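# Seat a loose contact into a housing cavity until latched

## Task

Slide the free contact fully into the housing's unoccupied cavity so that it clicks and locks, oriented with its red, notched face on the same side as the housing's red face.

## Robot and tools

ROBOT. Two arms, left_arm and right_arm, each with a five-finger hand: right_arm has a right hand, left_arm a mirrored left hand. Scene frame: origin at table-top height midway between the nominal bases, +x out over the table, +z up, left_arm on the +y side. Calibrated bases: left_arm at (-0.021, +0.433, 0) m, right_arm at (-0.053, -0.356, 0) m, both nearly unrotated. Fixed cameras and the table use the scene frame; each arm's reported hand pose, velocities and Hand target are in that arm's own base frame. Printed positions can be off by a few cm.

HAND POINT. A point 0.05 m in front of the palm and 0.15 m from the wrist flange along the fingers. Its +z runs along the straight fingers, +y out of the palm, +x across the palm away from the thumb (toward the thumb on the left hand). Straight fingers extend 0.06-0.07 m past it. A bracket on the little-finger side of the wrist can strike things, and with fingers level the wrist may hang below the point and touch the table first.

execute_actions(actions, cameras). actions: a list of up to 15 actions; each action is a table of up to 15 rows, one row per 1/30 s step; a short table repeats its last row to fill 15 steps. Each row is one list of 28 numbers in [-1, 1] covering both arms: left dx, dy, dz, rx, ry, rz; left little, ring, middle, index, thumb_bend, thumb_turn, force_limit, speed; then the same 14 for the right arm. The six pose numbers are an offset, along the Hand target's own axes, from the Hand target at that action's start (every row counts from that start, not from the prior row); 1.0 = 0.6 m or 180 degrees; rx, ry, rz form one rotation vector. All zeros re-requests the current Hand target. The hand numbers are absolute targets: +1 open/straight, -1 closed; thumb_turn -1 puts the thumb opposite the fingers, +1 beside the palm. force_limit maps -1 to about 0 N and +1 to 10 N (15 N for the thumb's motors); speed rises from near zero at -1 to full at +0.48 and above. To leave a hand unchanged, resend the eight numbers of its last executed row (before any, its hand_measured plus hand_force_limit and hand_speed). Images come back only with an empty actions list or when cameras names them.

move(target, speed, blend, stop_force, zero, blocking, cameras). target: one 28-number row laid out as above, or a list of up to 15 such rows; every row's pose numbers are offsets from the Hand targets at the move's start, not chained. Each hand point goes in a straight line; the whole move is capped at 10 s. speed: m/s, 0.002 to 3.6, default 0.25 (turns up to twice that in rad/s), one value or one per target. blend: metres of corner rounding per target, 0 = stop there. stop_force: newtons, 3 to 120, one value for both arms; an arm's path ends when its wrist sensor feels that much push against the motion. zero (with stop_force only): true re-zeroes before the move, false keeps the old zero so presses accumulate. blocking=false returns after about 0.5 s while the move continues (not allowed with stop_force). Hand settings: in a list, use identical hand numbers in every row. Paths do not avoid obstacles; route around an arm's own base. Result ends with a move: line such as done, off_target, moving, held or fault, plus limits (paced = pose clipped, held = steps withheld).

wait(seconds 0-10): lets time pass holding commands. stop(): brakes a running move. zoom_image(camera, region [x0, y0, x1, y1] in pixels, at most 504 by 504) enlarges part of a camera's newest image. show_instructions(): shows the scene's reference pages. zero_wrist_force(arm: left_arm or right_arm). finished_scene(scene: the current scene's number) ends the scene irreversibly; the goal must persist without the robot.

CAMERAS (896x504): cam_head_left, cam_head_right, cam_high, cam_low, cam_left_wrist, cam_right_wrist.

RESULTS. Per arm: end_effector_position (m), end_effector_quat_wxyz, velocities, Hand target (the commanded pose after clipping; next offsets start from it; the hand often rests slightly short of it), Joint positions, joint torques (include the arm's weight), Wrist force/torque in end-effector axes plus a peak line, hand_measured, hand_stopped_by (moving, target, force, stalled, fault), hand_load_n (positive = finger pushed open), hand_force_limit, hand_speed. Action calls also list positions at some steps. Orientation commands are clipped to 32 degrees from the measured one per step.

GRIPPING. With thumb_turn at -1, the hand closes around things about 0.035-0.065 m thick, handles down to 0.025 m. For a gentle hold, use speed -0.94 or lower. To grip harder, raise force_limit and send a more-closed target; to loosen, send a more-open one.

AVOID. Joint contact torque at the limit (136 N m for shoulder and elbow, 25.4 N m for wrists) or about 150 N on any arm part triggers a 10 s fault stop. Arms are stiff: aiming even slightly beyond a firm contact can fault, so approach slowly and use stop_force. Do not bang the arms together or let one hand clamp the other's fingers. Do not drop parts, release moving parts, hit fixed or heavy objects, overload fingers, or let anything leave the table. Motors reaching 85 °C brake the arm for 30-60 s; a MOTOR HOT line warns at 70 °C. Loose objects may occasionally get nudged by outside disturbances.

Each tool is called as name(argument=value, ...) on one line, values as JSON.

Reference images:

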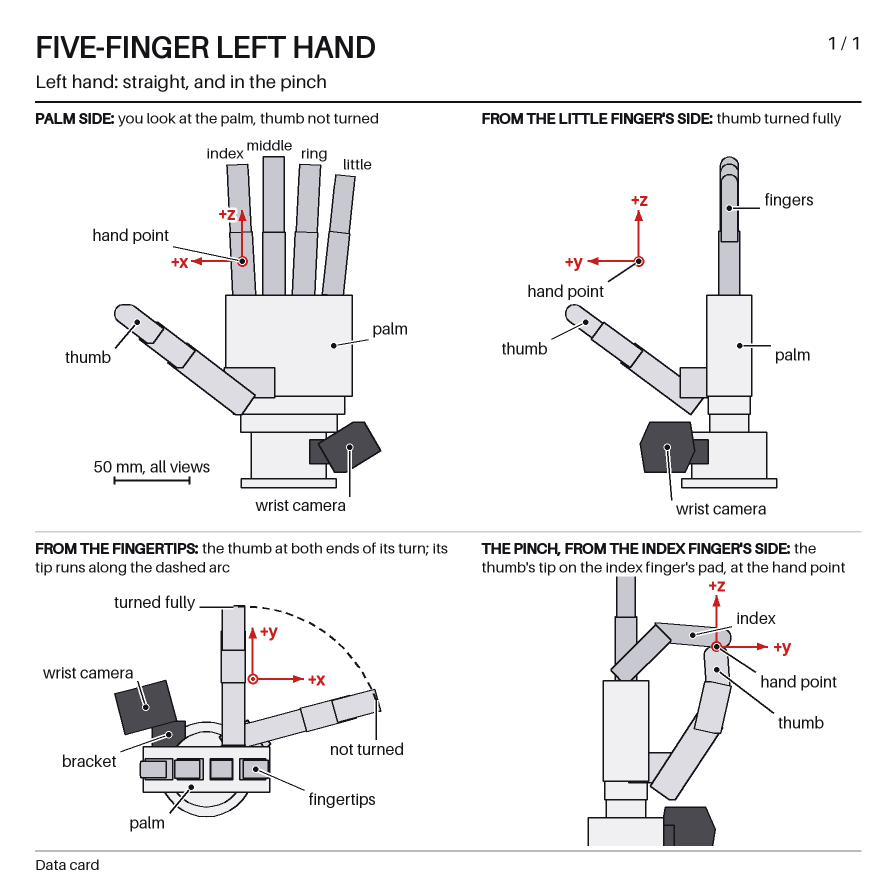

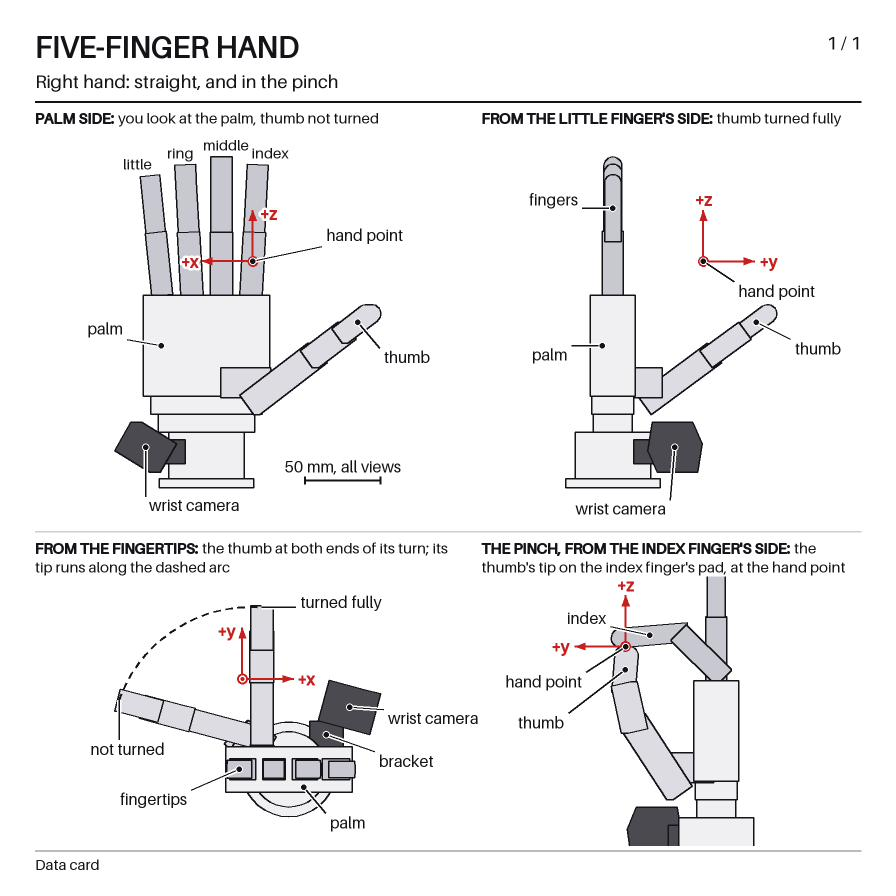

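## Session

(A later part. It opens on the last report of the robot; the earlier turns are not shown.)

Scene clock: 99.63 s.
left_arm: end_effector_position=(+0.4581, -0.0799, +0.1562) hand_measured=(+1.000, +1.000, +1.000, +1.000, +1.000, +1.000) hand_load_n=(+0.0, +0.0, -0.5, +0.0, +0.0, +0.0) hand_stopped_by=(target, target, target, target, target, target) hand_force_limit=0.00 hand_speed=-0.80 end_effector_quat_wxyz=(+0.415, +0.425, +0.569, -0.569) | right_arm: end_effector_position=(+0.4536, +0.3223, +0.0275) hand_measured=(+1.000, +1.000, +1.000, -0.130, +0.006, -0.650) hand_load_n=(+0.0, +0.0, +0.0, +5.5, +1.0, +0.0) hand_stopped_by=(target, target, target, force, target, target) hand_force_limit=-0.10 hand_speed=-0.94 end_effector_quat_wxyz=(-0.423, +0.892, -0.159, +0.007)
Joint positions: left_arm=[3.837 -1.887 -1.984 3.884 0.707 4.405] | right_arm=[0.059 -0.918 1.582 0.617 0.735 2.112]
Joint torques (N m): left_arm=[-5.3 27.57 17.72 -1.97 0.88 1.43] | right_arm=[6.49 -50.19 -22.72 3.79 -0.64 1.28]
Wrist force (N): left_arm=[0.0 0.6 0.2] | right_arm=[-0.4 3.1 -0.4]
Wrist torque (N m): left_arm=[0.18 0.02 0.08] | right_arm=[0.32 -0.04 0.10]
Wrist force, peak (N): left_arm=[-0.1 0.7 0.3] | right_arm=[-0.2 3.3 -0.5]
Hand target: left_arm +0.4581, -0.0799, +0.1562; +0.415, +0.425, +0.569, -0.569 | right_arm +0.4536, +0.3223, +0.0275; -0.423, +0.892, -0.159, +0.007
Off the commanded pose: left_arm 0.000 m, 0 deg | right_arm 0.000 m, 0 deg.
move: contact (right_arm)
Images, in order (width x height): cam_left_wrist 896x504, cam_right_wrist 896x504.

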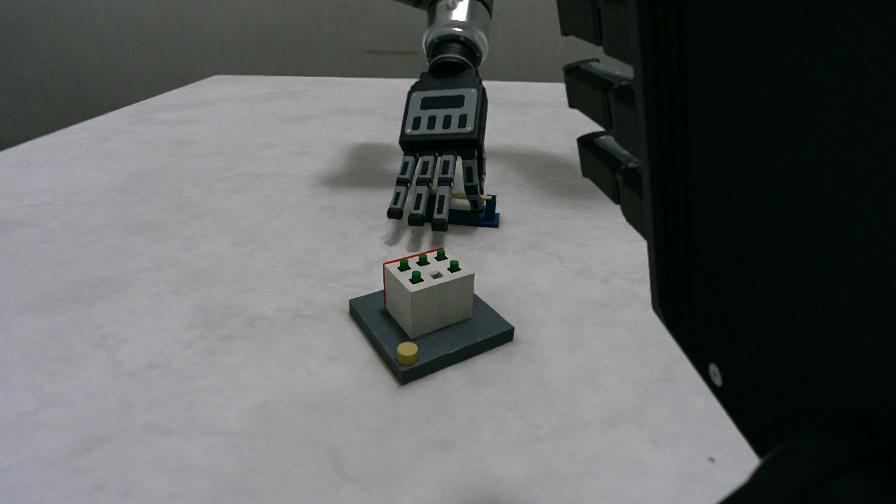

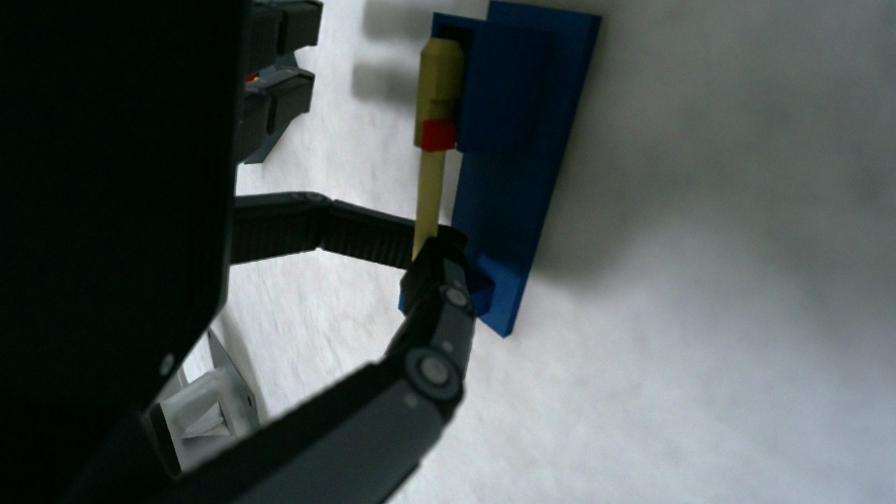

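execute_actions(actions=[], cameras=["cam_left_wrist","cam_right_wrist"])

Scene clock: 102.37 s.
left_arm: end_effector_position=(+0.4581, -0.0799, +0.1562) hand_measured=(+1.000, +1.000, +1.000, +1.000, +1.000, +1.000) hand_load_n=(+0.0, +0.0, +0.0, +0.0, +0.0, +0.0) hand_stopped_by=(target, target, target, target, target, target) hand_force_limit=0.00 hand_speed=-0.80 end_effector_quat_wxyz=(+0.415, +0.425, +0.569, -0.569) | right_arm: end_effector_position=(+0.4536, +0.3223, +0.0275) hand_measured=(+1.000, +1.000, +1.000, -0.130, +0.006, -0.650) hand_load_n=(+0.0, +0.0, +0.0, +5.0, +1.0, +0.0) hand_stopped_by=(target, target, target, force, target, target) hand_force_limit=-0.10 hand_speed=-0.94 end_effector_quat_wxyz=(-0.423, +0.892, -0.159, +0.007)
Joint positions: left_arm=[3.837 -1.887 -1.984 3.884 0.707 4.405] | right_arm=[0.059 -0.918 1.582 0.617 0.735 2.112]
Joint velocities: within noise
Joint torques (N m): left_arm=[-5.28 28.21 17.95 -1.86 0.89 1.3] | right_arm=[8.47 -49.4 -23.33 3.28 -0.7 1.18]
Motor temperatures (°C): left_arm=[27 28 33 32 36 33] | right_arm=[29 28 29 34 35 34]
Wrist force (N): left_arm=[0.0 0.6 0.0] | right_arm=[-0.5 3.0 -0.5]
Wrist torque (N m): left_arm=[0.18 0.02 0.08] | right_arm=[0.32 -0.02 0.09]
Wrist force, peak (N): left_arm=[-0.1 0.7 0.3] | right_arm=[-0.5 3.3 -0.4]
Hand target: left_arm +0.4581, -0.0799, +0.1562; +0.415, +0.425, +0.569, -0.569 | right_arm +0.4536, +0.3223, +0.0275; -0.423, +0.892, -0.159, +0.007
Off the commanded pose: left_arm 0.000 m, 0 deg | right_arm 0.000 m, 0 deg.
Images, in order (width x height): cam_left_wrist 896x504, cam_right_wrist 896x504.

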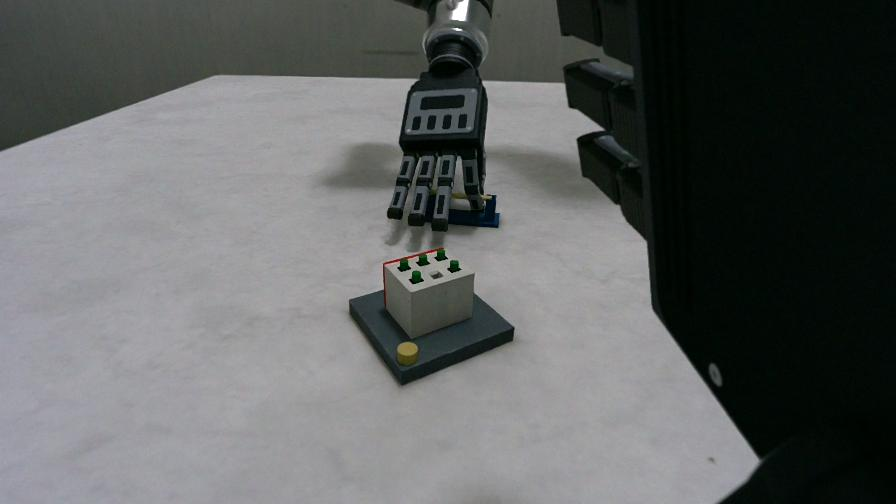

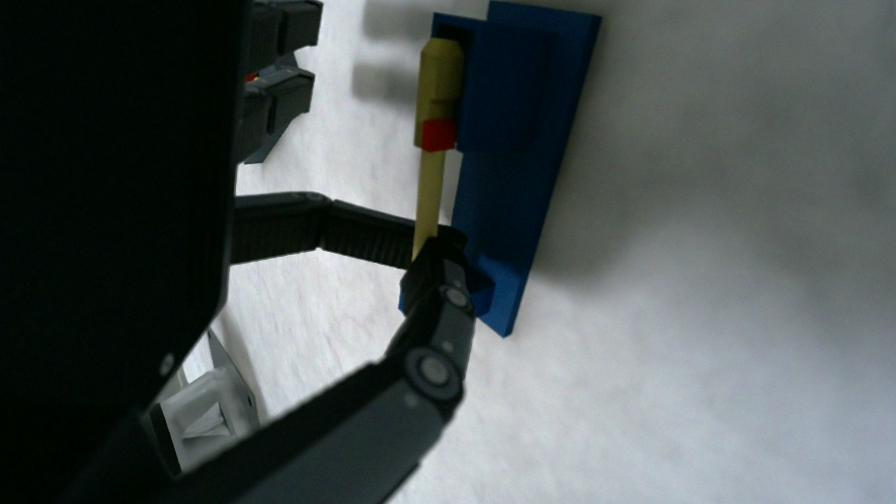

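zoom_image(camera="cam_right_wrist", region=[370, 0, 620, 350])

zoom_image(camera="cam_left_wrist", region=[370, 130, 530, 250])

Scaled by 1.440.

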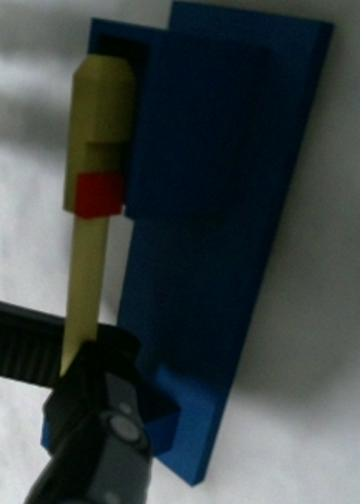

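Scaled by 3.150.

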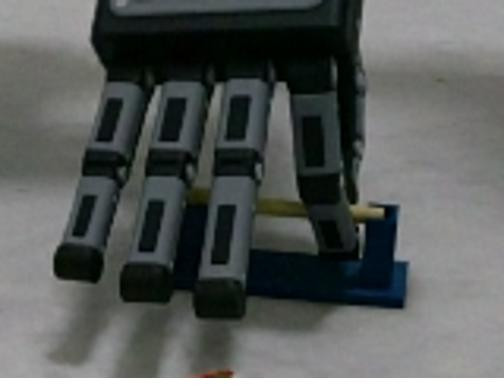

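zoom_image(camera="cam_left_wrist", region=[425, 175, 505, 230])

zoom_image(camera="cam_right_wrist", region=[400, 0, 520, 160])

Scaled by 6.300.

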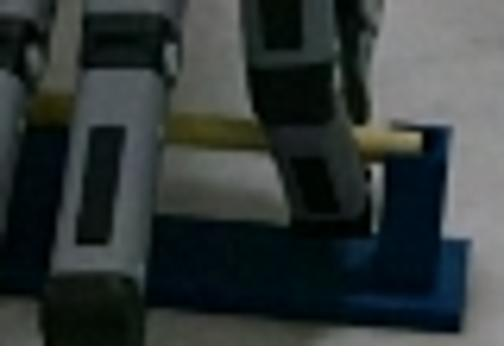

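Scaled by 3.150.

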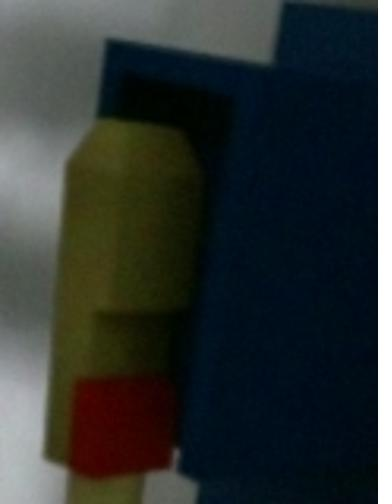

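move(target=[0,0,0,0,0,0,1,1,1,1,1,1,0,-0.8,-0.0024,-0.01512,-0.01286,0,0,0,1,1,1,-0.52,0.005,-0.65,-0.1,-0.94], speed=0.04, cameras=["cam_left_wrist","cam_right_wrist"])

zoom_image(camera="cam_right_wrist", region=[400, 0, 600, 160])

zoom_image(camera="cam_left_wrist", region=[425, 175, 505, 230])

Scene clock: 116.07 s.
left_arm: end_effector_position=(+0.4581, -0.0799, +0.1562) hand_measured=(+1.000, +1.000, +1.000, +1.000, +1.000, +1.000) hand_load_n=(+0.0, +0.0, +0.0, +0.0, +0.0, +0.0) hand_stopped_by=(target, target, target, target, target, target) hand_force_limit=0.00 hand_speed=-0.80 end_effector_quat_wxyz=(+0.415, +0.425, +0.569, -0.569) | right_arm: end_effector_position=(+0.4537, +0.3223, +0.0396) hand_measured=(+1.000, +1.000, +1.000, -0.130, +0.006, -0.650) hand_load_n=(+0.0, +0.0, +0.0, +5.0, +1.0, -0.5) hand_stopped_by=(target, target, target, force, target, target) hand_force_limit=-0.10 hand_speed=-0.94 end_effector_quat_wxyz=(-0.423, +0.892, -0.159, +0.007) end_effector_velocity=(+0.000, +0.000, -0.001) end_effector_angular_velocity=(+0.001, -0.002, -0.001)
Joint positions: left_arm=[3.837 -1.887 -1.984 3.884 0.707 4.405] | right_arm=[0.059 -0.935 1.575 0.642 0.735 2.112]
Joint velocities: left_arm=[within noise] | right_arm=[0 0.002 0.001 -0.005 0 0.001]
Joint torques (N m): left_arm=[-5.2 27.99 18.43 -1.92 0.77 1.51] | right_arm=[2 -34.54 -12.9 -0.33 -1.06 -0.03]
Wrist force (N): left_arm=[-0.2 0.6 0.2] | right_arm=[-0.6 3.1 0.2]
Wrist torque (N m): left_arm=[0.17 0.07 0.07] | right_arm=[0.29 0.00 0.08]
Wrist force, peak (N): left_arm=[0.1 0.8 0.0] | right_arm=[-0.2 3.5 -0.1]
Hand target: left_arm +0.4581, -0.0799, +0.1562; +0.415, +0.425, +0.569, -0.569 | right_arm +0.4537, +0.3223, +0.0395; -0.423, +0.892, -0.159, +0.007
Off the commanded pose: left_arm 0.000 m, 0 deg | right_arm 0.000 m, 0 deg.
move: done
Images, in order (width x height): cam_left_wrist 896x504, cam_right_wrist 896x504.

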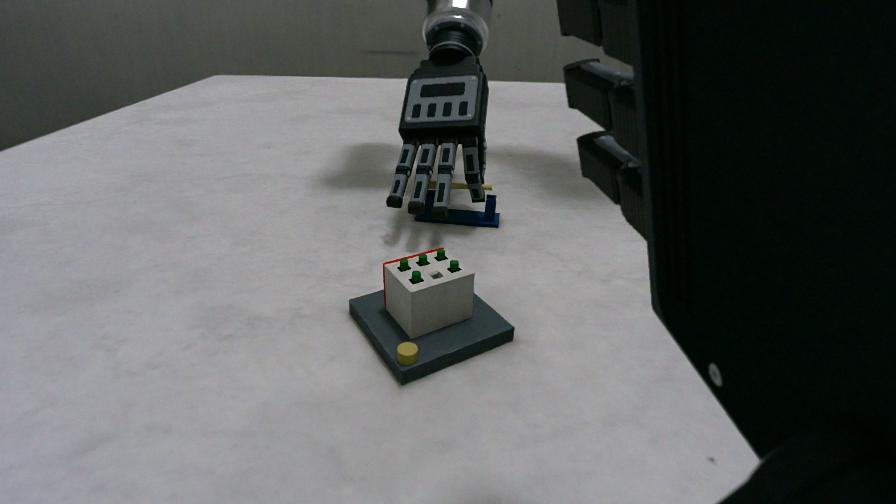

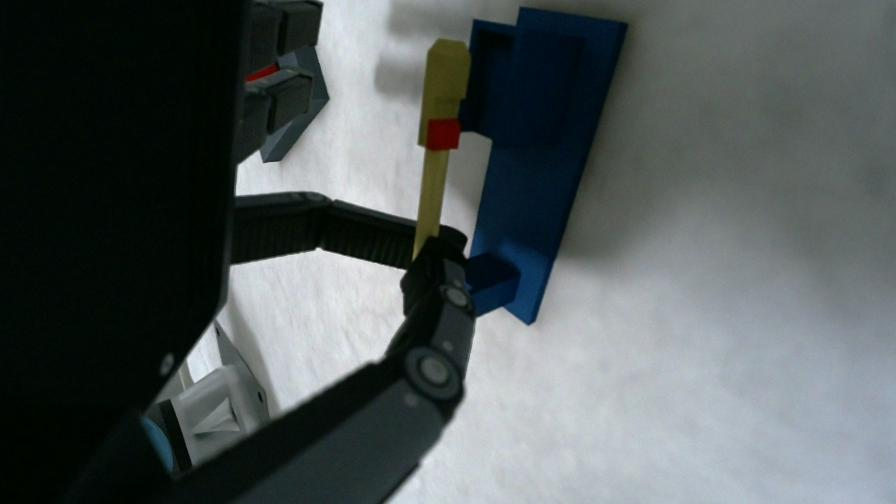

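Scaled by 2.520.

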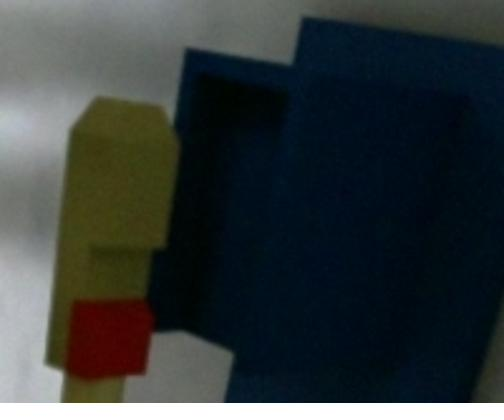

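Scaled by 6.300.

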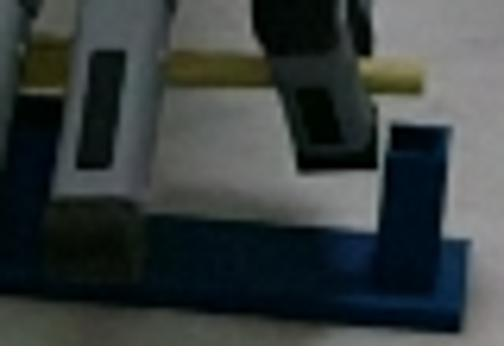

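zoom_image(camera="cam_right_wrist", region=[450, 0, 530, 80])

zoom_image(camera="cam_right_wrist", region=[440, 80, 520, 160])

zoom_image(camera="cam_left_wrist", region=[475, 185, 505, 230])

Scaled by 6.300.

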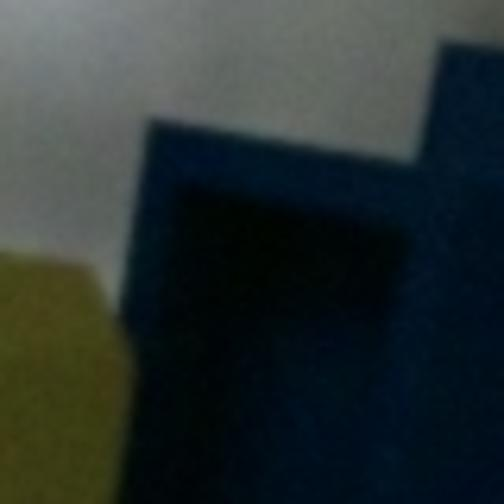

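Scaled by 6.300.

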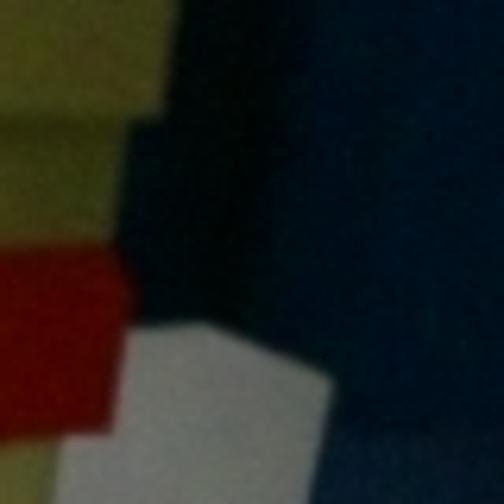

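Scaled by 11.200.

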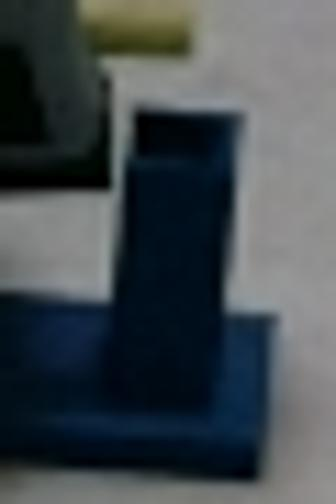

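move(target=[0,0,0,0,0,0,1,1,1,1,1,1,0,-0.8,0.00065,0.00423,-0.00511,0,0,0,1,1,1,-0.52,0.005,-0.65,-0.1,-0.94], speed=0.03, cameras=["cam_left_wrist","cam_right_wrist"])

zoom_image(camera="cam_right_wrist", region=[400, 0, 600, 160])

zoom_image(camera="cam_left_wrist", region=[425, 175, 505, 230])

Scene clock: 124.30 s.
left_arm: end_effector_position=(+0.4581, -0.0799, +0.1562) hand_measured=(+1.000, +1.000, +1.000, +1.000, +1.000, +1.000) hand_load_n=(+0.0, +0.0, +0.0, +0.0, +0.0, +0.0) hand_stopped_by=(target, target, target, target, target, target) hand_force_limit=0.00 hand_speed=-0.80 end_effector_quat_wxyz=(+0.415, +0.425, +0.569, -0.569) | right_arm: end_effector_position=(+0.4529, +0.3182, +0.0395) hand_measured=(+1.000, +1.000, +1.000, -0.130, +0.006, -0.650) hand_load_n=(+0.0, +0.0, +0.0, +5.5, +1.0, -0.5) hand_stopped_by=(target, target, target, force, target, target) hand_force_limit=-0.10 hand_speed=-0.94 end_effector_quat_wxyz=(-0.423, +0.892, -0.159, +0.007)
Joint positions: left_arm=[3.837 -1.887 -1.984 3.884 0.707 4.405] | right_arm=[0.05 -0.938 1.582 0.646 0.732 2.1]
Joint torques (N m): left_arm=[-5.46 28.38 18.85 -1.95 0.66 1.48] | right_arm=[-0.73 -46.01 -17.28 3.22 -2.23 0.92]
Wrist force (N): left_arm=[0.0 0.5 0.0] | right_arm=[0.0 3.0 0.0]
Wrist torque (N m): left_arm=[0.18 0.01 0.09] | right_arm=[0.28 -0.09 0.28]
Wrist force, peak (N): left_arm=[-0.1 0.9 0.3] | right_arm=[-0.2 3.5 0.0]
Hand target: left_arm +0.4581, -0.0799, +0.1562; +0.415, +0.425, +0.569, -0.569 | right_arm +0.4529, +0.3183, +0.0395; -0.423, +0.892, -0.159, +0.007
Off the commanded pose: left_arm 0.000 m, 0 deg | right_arm 0.000 m, 0 deg.
move: done
Images, in order (width x height): cam_left_wrist 896x504, cam_right_wrist 896x504.

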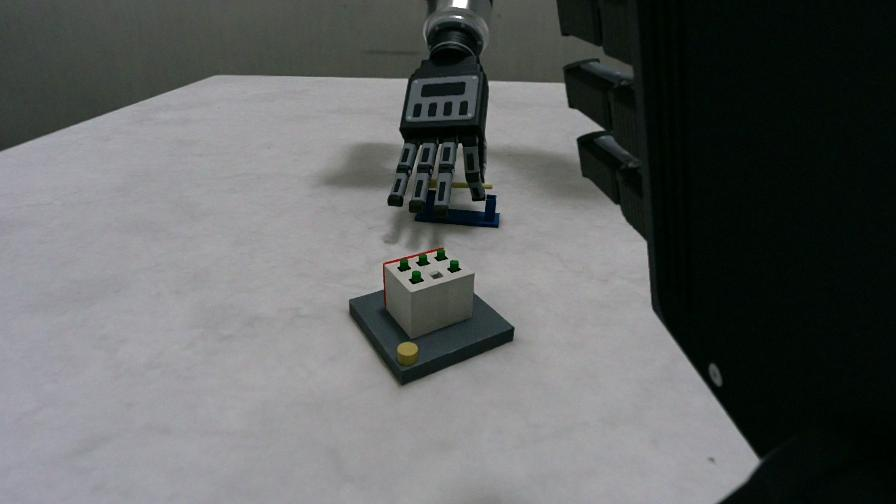

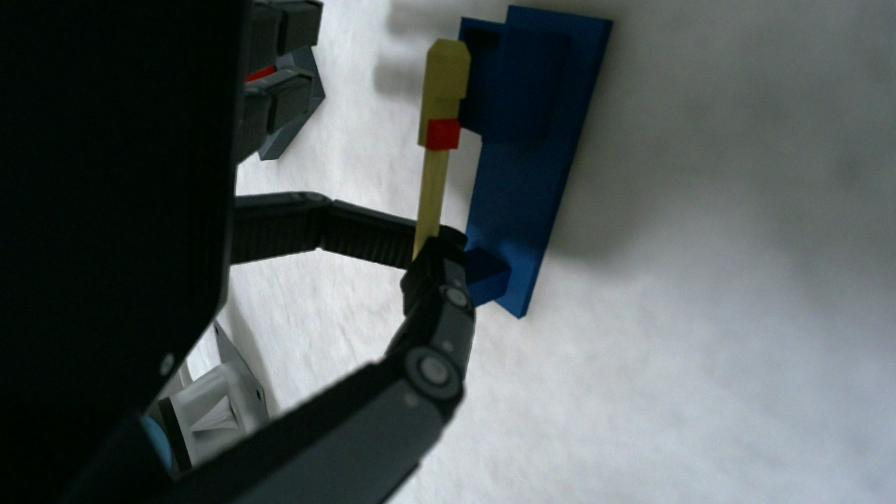

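Scaled by 2.520.

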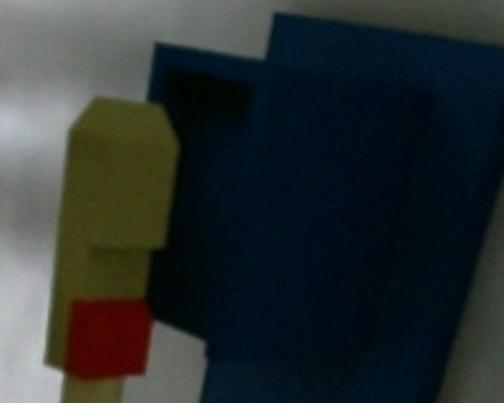

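Scaled by 6.300.

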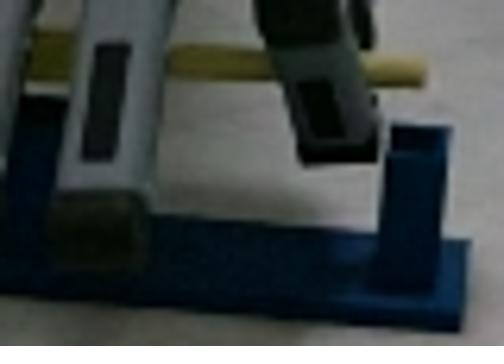

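move(target=[0,0,0,0,0,0,1,1,1,1,1,1,0,-0.8,0.0028,0.01764,0.015,0,0,0,1,1,1,-0.52,0.005,-0.65,-0.1,-0.94], speed=0.012, stop_force=3, cameras=["cam_left_wrist","cam_right_wrist"])

zoom_image(camera="cam_right_wrist", region=[400, 0, 600, 160])

zoom_image(camera="cam_left_wrist", region=[425, 175, 505, 230])

Scene clock: 129.97 s.
left_arm: end_effector_position=(+0.4581, -0.0799, +0.1562) hand_measured=(+1.000, +1.000, +1.000, +1.000, +1.000, +1.000) hand_load_n=(+0.0, +0.0, +0.0, +0.0, +0.0, +0.0) hand_stopped_by=(target, target, target, target, target, target) hand_force_limit=0.00 hand_speed=-0.80 end_effector_quat_wxyz=(+0.415, +0.425, +0.569, -0.569) | right_arm: end_effector_position=(+0.4528, +0.3184, +0.0255) hand_measured=(+1.000, +1.000, +1.000, -0.130, +0.006, -0.650) hand_load_n=(+0.0, +0.0, +0.0, +2.5, +1.0, +0.0) hand_stopped_by=(target, target, target, force, target, target) hand_force_limit=-0.10 hand_speed=-0.94 end_effector_quat_wxyz=(-0.423, +0.892, -0.159, +0.007)
Joint positions: left_arm=[3.837 -1.887 -1.984 3.884 0.707 4.405] | right_arm=[0.051 -0.917 1.59 0.617 0.732 2.1]
Joint torques (N m): left_arm=[-5.09 28.78 18.81 -1.9 0.61 1.38] | right_arm=[8.76 -49.67 -23.33 3.91 0.4 1.9]
Wrist force (N): left_arm=[0.0 0.8 0.1] | right_arm=[-0.1 3.0 -0.1]
Wrist torque (N m): left_arm=[0.22 0.02 0.07] | right_arm=[0.31 -0.07 0.24]
Wrist force, peak (N): left_arm=[0.0 0.9 0.3] | right_arm=[-0.2 3.4 0.2]
Hand target: left_arm +0.4581, -0.0799, +0.1562; +0.415, +0.425, +0.569, -0.569 | right_arm +0.4529, +0.3184, +0.0255; -0.423, +0.892, -0.159, +0.007
Off the commanded pose: left_arm 0.000 m, 0 deg | right_arm 0.000 m, 0 deg.
move: done
Images, in order (width x height): cam_left_wrist 896x504, cam_right_wrist 896x504.

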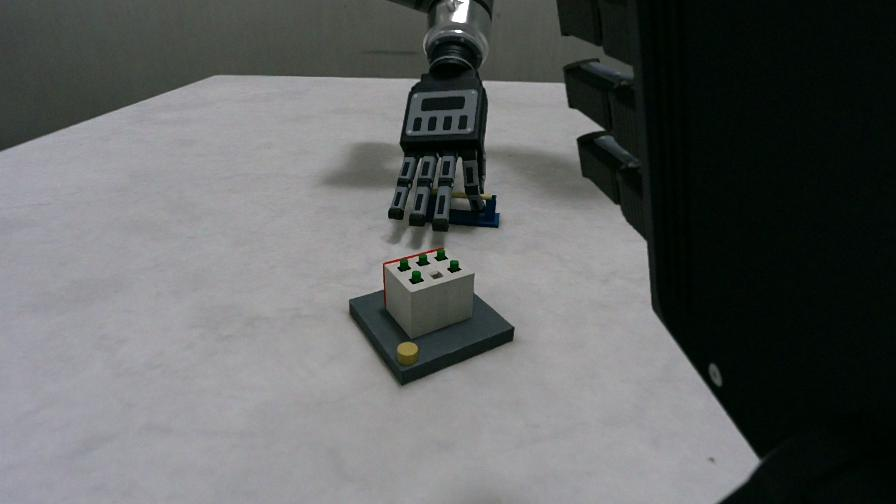

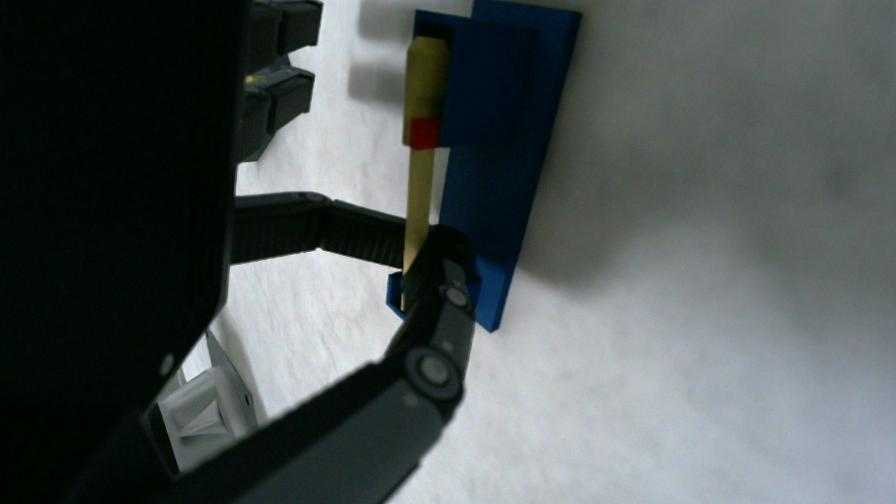

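Scaled by 2.520.

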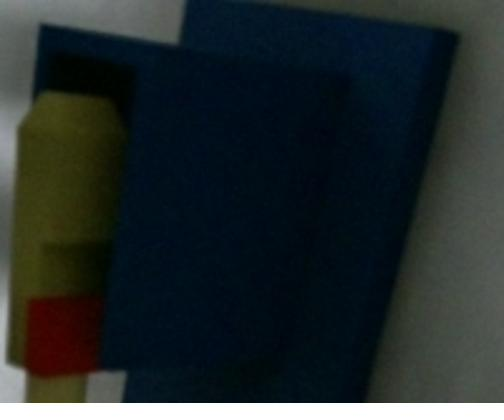

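Scaled by 6.300.

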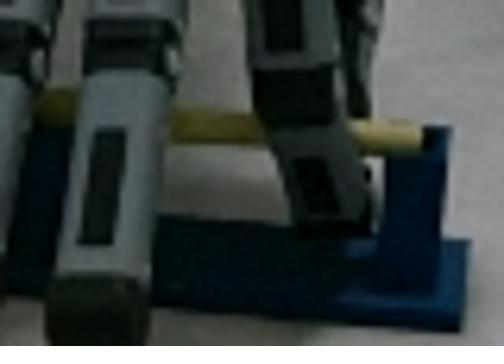

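zoom_image(camera="cam_right_wrist", region=[370, 190, 500, 350])

zoom_image(camera="cam_left_wrist", region=[475, 185, 505, 230])

zoom_image(camera="cam_right_wrist", region=[395, 0, 475, 80])

zoom_image(camera="cam_left_wrist", region=[405, 180, 450, 225])

Scaled by 3.150.

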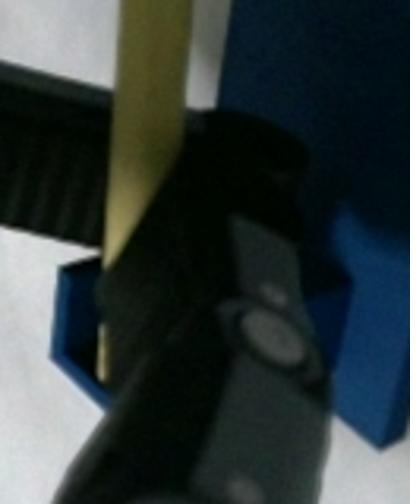

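Scaled by 11.200.

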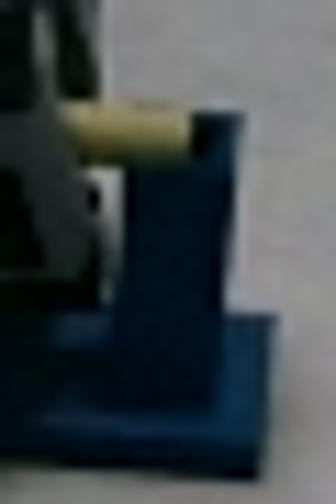

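Scaled by 6.300.

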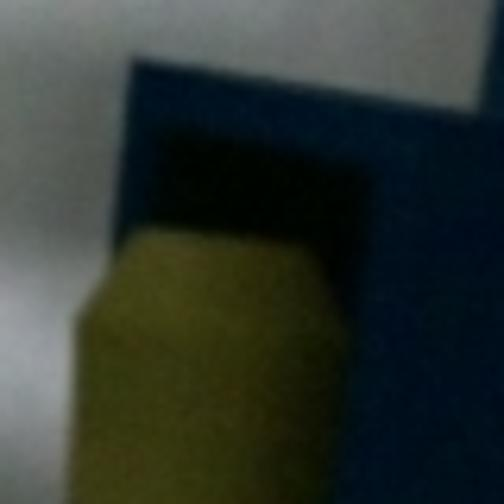

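Scaled by 11.200.

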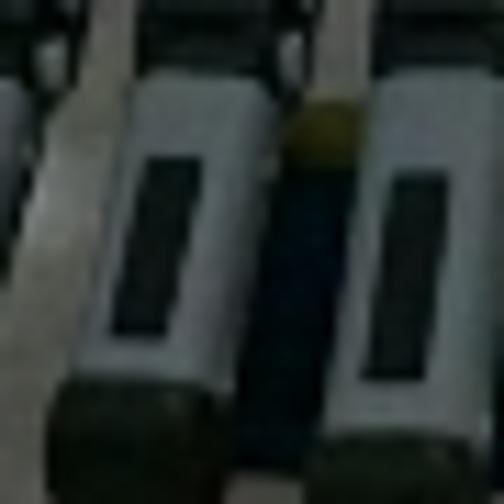

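move(target=[0,0,0,0,0,0,1,1,1,1,1,1,0,-0.8,-0.0003,-0.00189,-0.0016,0,0,0,1,1,1,-0.52,0.005,-0.65,-0.1,-0.94], speed=0.02, cameras=["cam_right_wrist"])

move(target=[0,0,0,0,0,0,1,1,1,1,1,1,0,-0.8,0,0,0,0,0,0,1,1,1,0.1,0.05,-0.65,-0.1,-0.9], cameras=["cam_left_wrist","cam_right_wrist"])

zoom_image(camera="cam_left_wrist", region=[425, 175, 505, 230])

zoom_image(camera="cam_right_wrist", region=[380, 0, 600, 350])

Scene clock: 134.53 s.
left_arm: end_effector_position=(+0.4581, -0.0799, +0.1562) hand_measured=(+1.000, +1.000, +1.000, +1.000, +1.000, +1.000) hand_load_n=(+0.0, +0.0, +0.0, +0.0, +0.0, +0.0) hand_stopped_by=(target, target, target, target, target, target) hand_force_limit=0.00 hand_speed=-0.80 end_effector_quat_wxyz=(+0.415, +0.425, +0.569, -0.569) | right_arm: end_effector_position=(+0.4529, +0.3184, +0.0270) hand_measured=(+1.000, +1.000, +1.000, -0.130, +0.006, -0.650) hand_load_n=(+0.0, +0.0, +0.0, +3.0, +1.0, +0.0) hand_stopped_by=(target, target, target, force, target, target) hand_force_limit=-0.10 hand_speed=-0.94 end_effector_quat_wxyz=(-0.423, +0.892, -0.159, +0.007)
Joint positions: left_arm=[3.837 -1.887 -1.984 3.884 0.707 4.405] | right_arm=[0.051 -0.92 1.589 0.621 0.732 2.1]
Joint torques (N m): left_arm=[-4.75 28.83 17.86 -1.73 0.47 1.52] | right_arm=[0.24 -45.54 -21.02 3.38 0.56 1.71]
Wrist force (N): left_arm=[0.0 0.4 0.3] | right_arm=[-0.1 3.0 0.1]
Wrist torque (N m): left_arm=[0.14 0.03 0.09] | right_arm=[0.29 -0.08 0.25]
Wrist force, peak (N): left_arm=[0.0 0.8 0.4] | right_arm=[-0.3 3.5 0.0]
Hand target: left_arm +0.4581, -0.0799, +0.1562; +0.415, +0.425, +0.569, -0.569 | right_arm +0.4529, +0.3184, +0.0270; -0.423, +0.892, -0.159, +0.007
Off the commanded pose: left_arm 0.000 m, 0 deg | right_arm 0.000 m, 0 deg.
move: done
Images, in order (width x height): cam_right_wrist 896x504.

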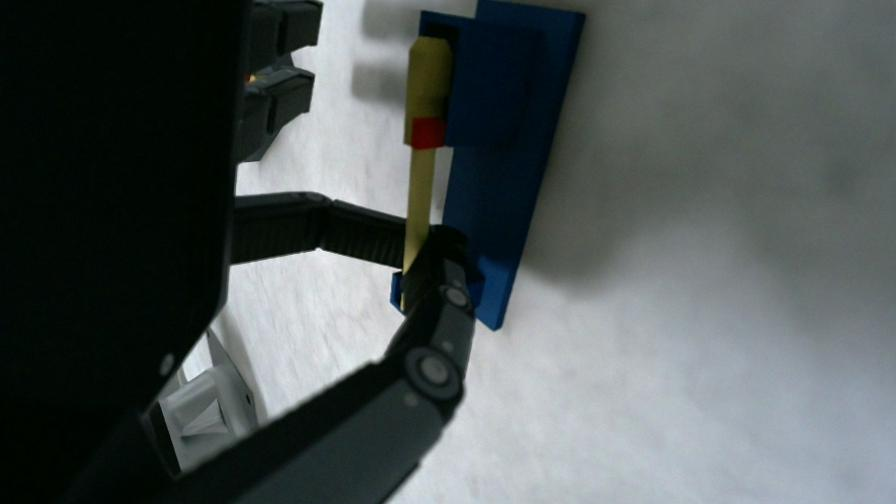

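Scene clock: 135.63 s.
left_arm: end_effector_position=(+0.4581, -0.0799, +0.1562) hand_measured=(+1.000, +1.000, +1.000, +1.000, +1.000, +1.000) hand_load_n=(+0.0, +0.0, +0.0, -0.5, +0.0, +0.0) hand_stopped_by=(target, target, target, target, target, target) hand_force_limit=0.00 hand_speed=-0.80 end_effector_quat_wxyz=(+0.415, +0.425, +0.569, -0.569) | right_arm: end_effector_position=(+0.4529, +0.3184, +0.0270) hand_measured=(+1.000, +1.000, +1.000, +0.100, +0.050, -0.650) hand_load_n=(+0.0, +0.0, +0.0, +0.0, +0.0, +0.0) hand_stopped_by=(target, target, target, target, target, target) hand_force_limit=-0.10 hand_speed=-0.90 end_effector_quat_wxyz=(-0.423, +0.892, -0.159, +0.007)
Joint positions: left_arm=[3.837 -1.887 -1.984 3.884 0.707 4.405] | right_arm=[0.051 -0.92 1.589 0.62 0.732 2.1]
Joint torques (N m): left_arm=[-4.38 28.66 18.76 -1.79 0.57 1.55] | right_arm=[-0.56 -34.81 -15.03 -0.02 0.39 1.78]
Wrist force (N): left_arm=[0.0 0.7 0.2] | right_arm=[-0.2 3.4 0.0]
Wrist torque (N m): left_arm=[0.19 0.03 0.08] | right_arm=[0.34 -0.06 0.24]
Wrist force, peak (N): left_arm=[0.1 0.6 0.5] | right_arm=[-0.1 3.4 -0.1]
Hand target: left_arm +0.4581, -0.0799, +0.1562; +0.415, +0.425, +0.569, -0.569 | right_arm +0.4529, +0.3184, +0.0270; -0.423, +0.892, -0.159, +0.007
Off the commanded pose: left_arm 0.000 m, 0 deg | right_arm 0.000 m, 0 deg.
move: done
Images, in order (width x height): cam_left_wrist 896x504, cam_right_wrist 896x504.

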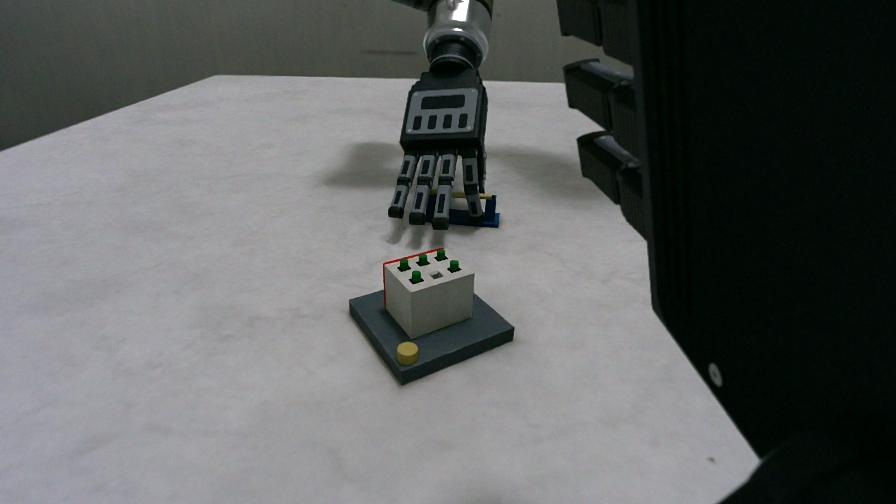

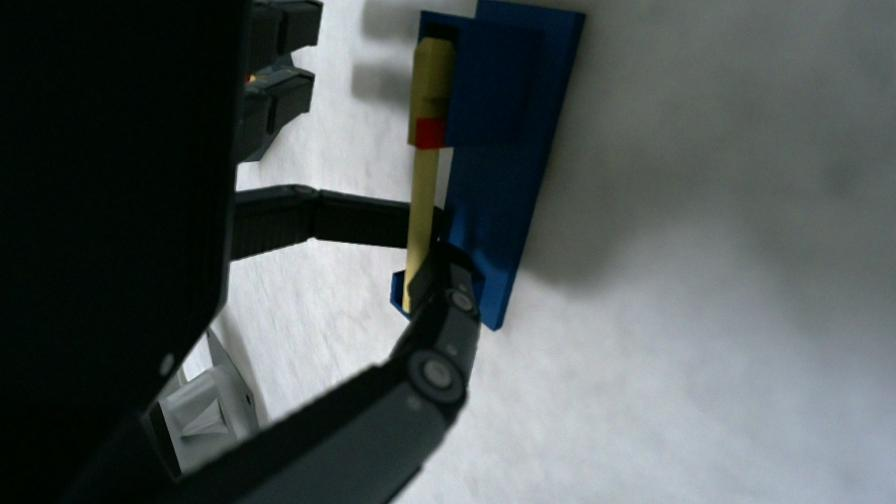

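Scaled by 6.300.

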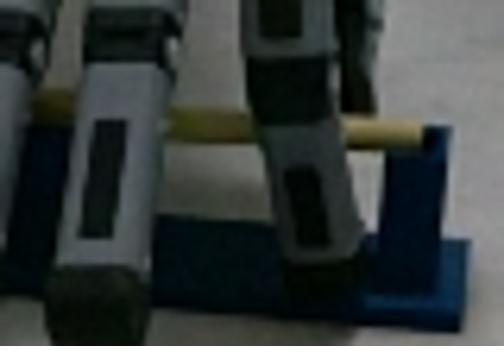

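Scaled by 1.440.

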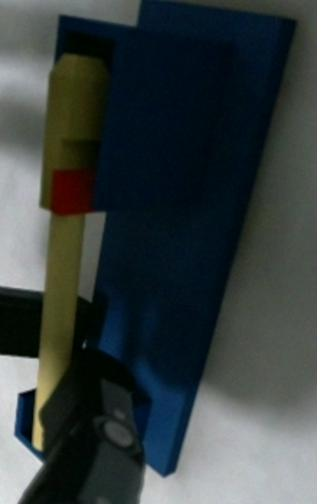

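move(target=[0,0,0,0,0,0,1,1,1,1,1,1,0,-0.8,0,0,0,0,0,0,1,1,1,0.22,0.1,-0.65,-0.1,-0.9], cameras=["cam_right_wrist"])

move(target=[0,0,0,0,0,0,1,1,1,1,1,1,0,-0.8,0,-0.05,0,0,0,0,1,1,1,0.22,0.1,-0.65,-0.1,-0.9], speed=0.04, cameras=["cam_left_wrist","cam_right_wrist"])

Scene clock: 137.60 s.
left_arm: end_effector_position=(+0.4581, -0.0799, +0.1562) hand_measured=(+1.000, +1.000, +1.000, +1.000, +1.000, +1.000) hand_load_n=(-0.5, +0.0, +0.0, +0.0, +0.0, +0.0) hand_stopped_by=(target, target, target, target, target, target) hand_force_limit=0.00 hand_speed=-0.80 end_effector_quat_wxyz=(+0.415, +0.425, +0.569, -0.569) | right_arm: end_effector_position=(+0.4529, +0.3184, +0.0270) hand_measured=(+1.000, +1.000, +1.000, +0.220, +0.100, -0.650) hand_load_n=(-0.5, +0.0, +0.0, +0.0, +0.5, +0.0) hand_stopped_by=(target, target, target, target, target, target) hand_force_limit=-0.10 hand_speed=-0.90 end_effector_quat_wxyz=(-0.423, +0.892, -0.159, +0.007)
Joint positions: left_arm=[3.837 -1.887 -1.984 3.884 0.707 4.405] | right_arm=[0.051 -0.92 1.589 0.62 0.732 2.1]
Joint torques (N m): left_arm=[-3.83 28.78 18.61 -1.76 0.44 1.48] | right_arm=[-3.69 -34.87 -10.06 -0.07 0.31 1.23]
Wrist force (N): left_arm=[0.1 0.5 0.2] | right_arm=[-0.1 2.9 -0.1]
Wrist torque (N m): left_arm=[0.15 0.00 0.10] | right_arm=[0.28 -0.08 0.24]
Wrist force, peak (N): left_arm=[-0.2 0.7 0.4] | right_arm=[-0.2 3.4 -0.2]
Hand target: left_arm +0.4581, -0.0799, +0.1562; +0.415, +0.425, +0.569, -0.569 | right_arm +0.4529, +0.3184, +0.0270; -0.423, +0.892, -0.159, +0.007
Off the commanded pose: left_arm 0.000 m, 0 deg | right_arm 0.000 m, 0 deg.
move: done
Images, in order (width x height): cam_right_wrist 896x504.

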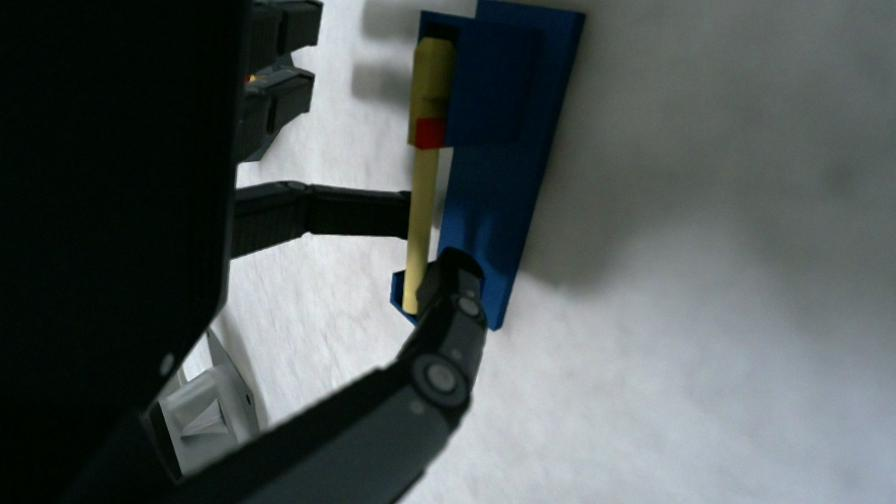

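Scene clock: 138.63 s.
left_arm: end_effector_position=(+0.4581, -0.0799, +0.1562) hand_measured=(+1.000, +1.000, +1.000, +1.000, +1.000, +1.000) hand_load_n=(+0.0, +0.0, +0.0, +0.0, +0.0, +0.0) hand_stopped_by=(target, target, target, target, target, target) hand_force_limit=0.00 hand_speed=-0.80 end_effector_quat_wxyz=(+0.415, +0.425, +0.569, -0.569) | right_arm: end_effector_position=(+0.4611, +0.3362, +0.0498) hand_measured=(+1.000, +1.000, +1.000, +0.220, +0.100, -0.650) hand_load_n=(+0.0, +0.0, +0.0, +0.0, +0.0, +0.0) hand_stopped_by=(target, target, target, target, target, target) hand_force_limit=-0.10 hand_speed=-0.90 end_effector_quat_wxyz=(-0.423, +0.892, -0.159, +0.007)
Joint positions: left_arm=[3.837 -1.887 -1.984 3.884 0.707 4.405] | right_arm=[0.087 -0.931 1.527 0.657 0.743 2.151]
Joint torques (N m): left_arm=[-4.19 28.83 18.62 -1.88 0.45 1.56] | right_arm=[-11.65 -35.76 -9.93 -0.18 -1.57 -1.67]
Wrist force (N): left_arm=[0.1 0.6 0.2] | right_arm=[-0.4 3.2 0.2]
Wrist torque (N m): left_arm=[0.18 0.01 0.09] | right_arm=[0.30 -0.03 0.19]
Wrist force, peak (N): left_arm=[0.0 0.8 0.5] | right_arm=[-0.2 3.6 -0.1]
Hand target: left_arm +0.4581, -0.0799, +0.1562; +0.415, +0.425, +0.569, -0.569 | right_arm +0.4612, +0.3361, +0.0497; -0.423, +0.892, -0.159, +0.007
Off the commanded pose: left_arm 0.000 m, 0 deg | right_arm 0.000 m, 0 deg.
move: done
Images, in order (width x height): cam_left_wrist 896x504, cam_right_wrist 896x504.

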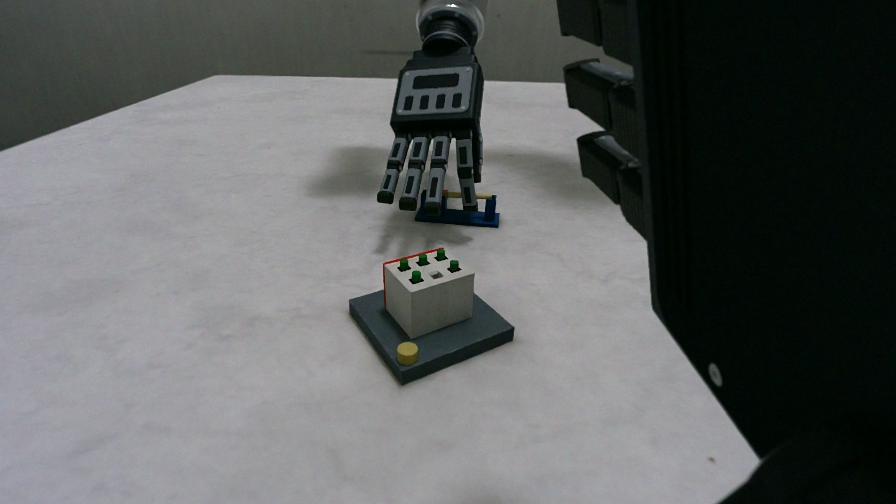

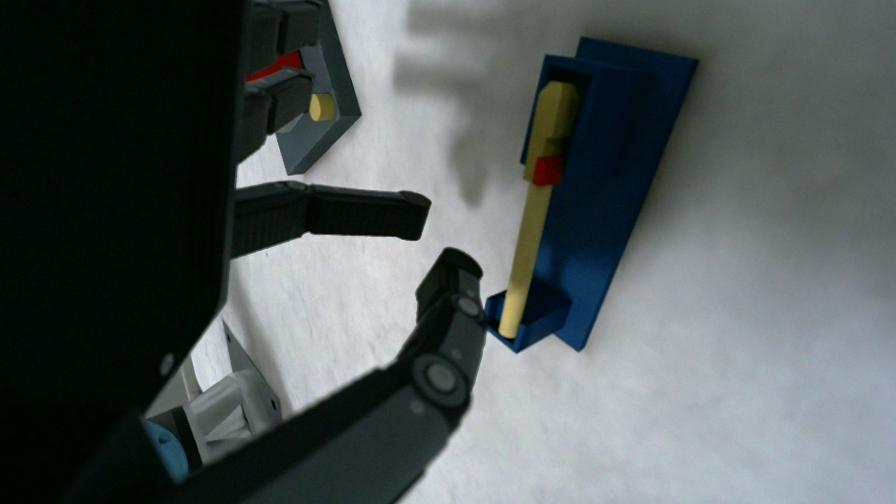

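zoom_image(camera="cam_right_wrist", region=[470, 20, 710, 360])

zoom_image(camera="cam_right_wrist", region=[510, 50, 620, 200])

Scaled by 1.482.

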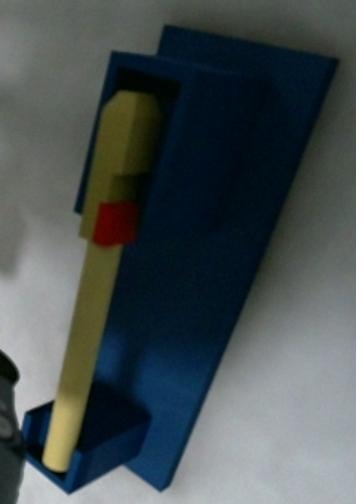

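Scaled by 3.360.

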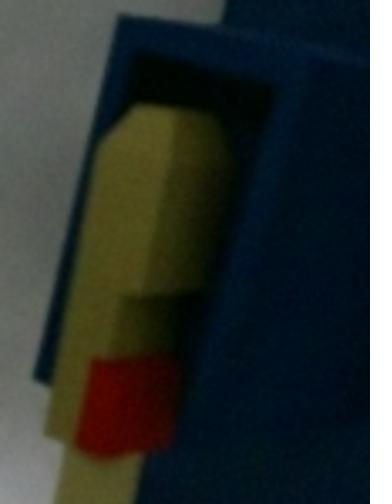

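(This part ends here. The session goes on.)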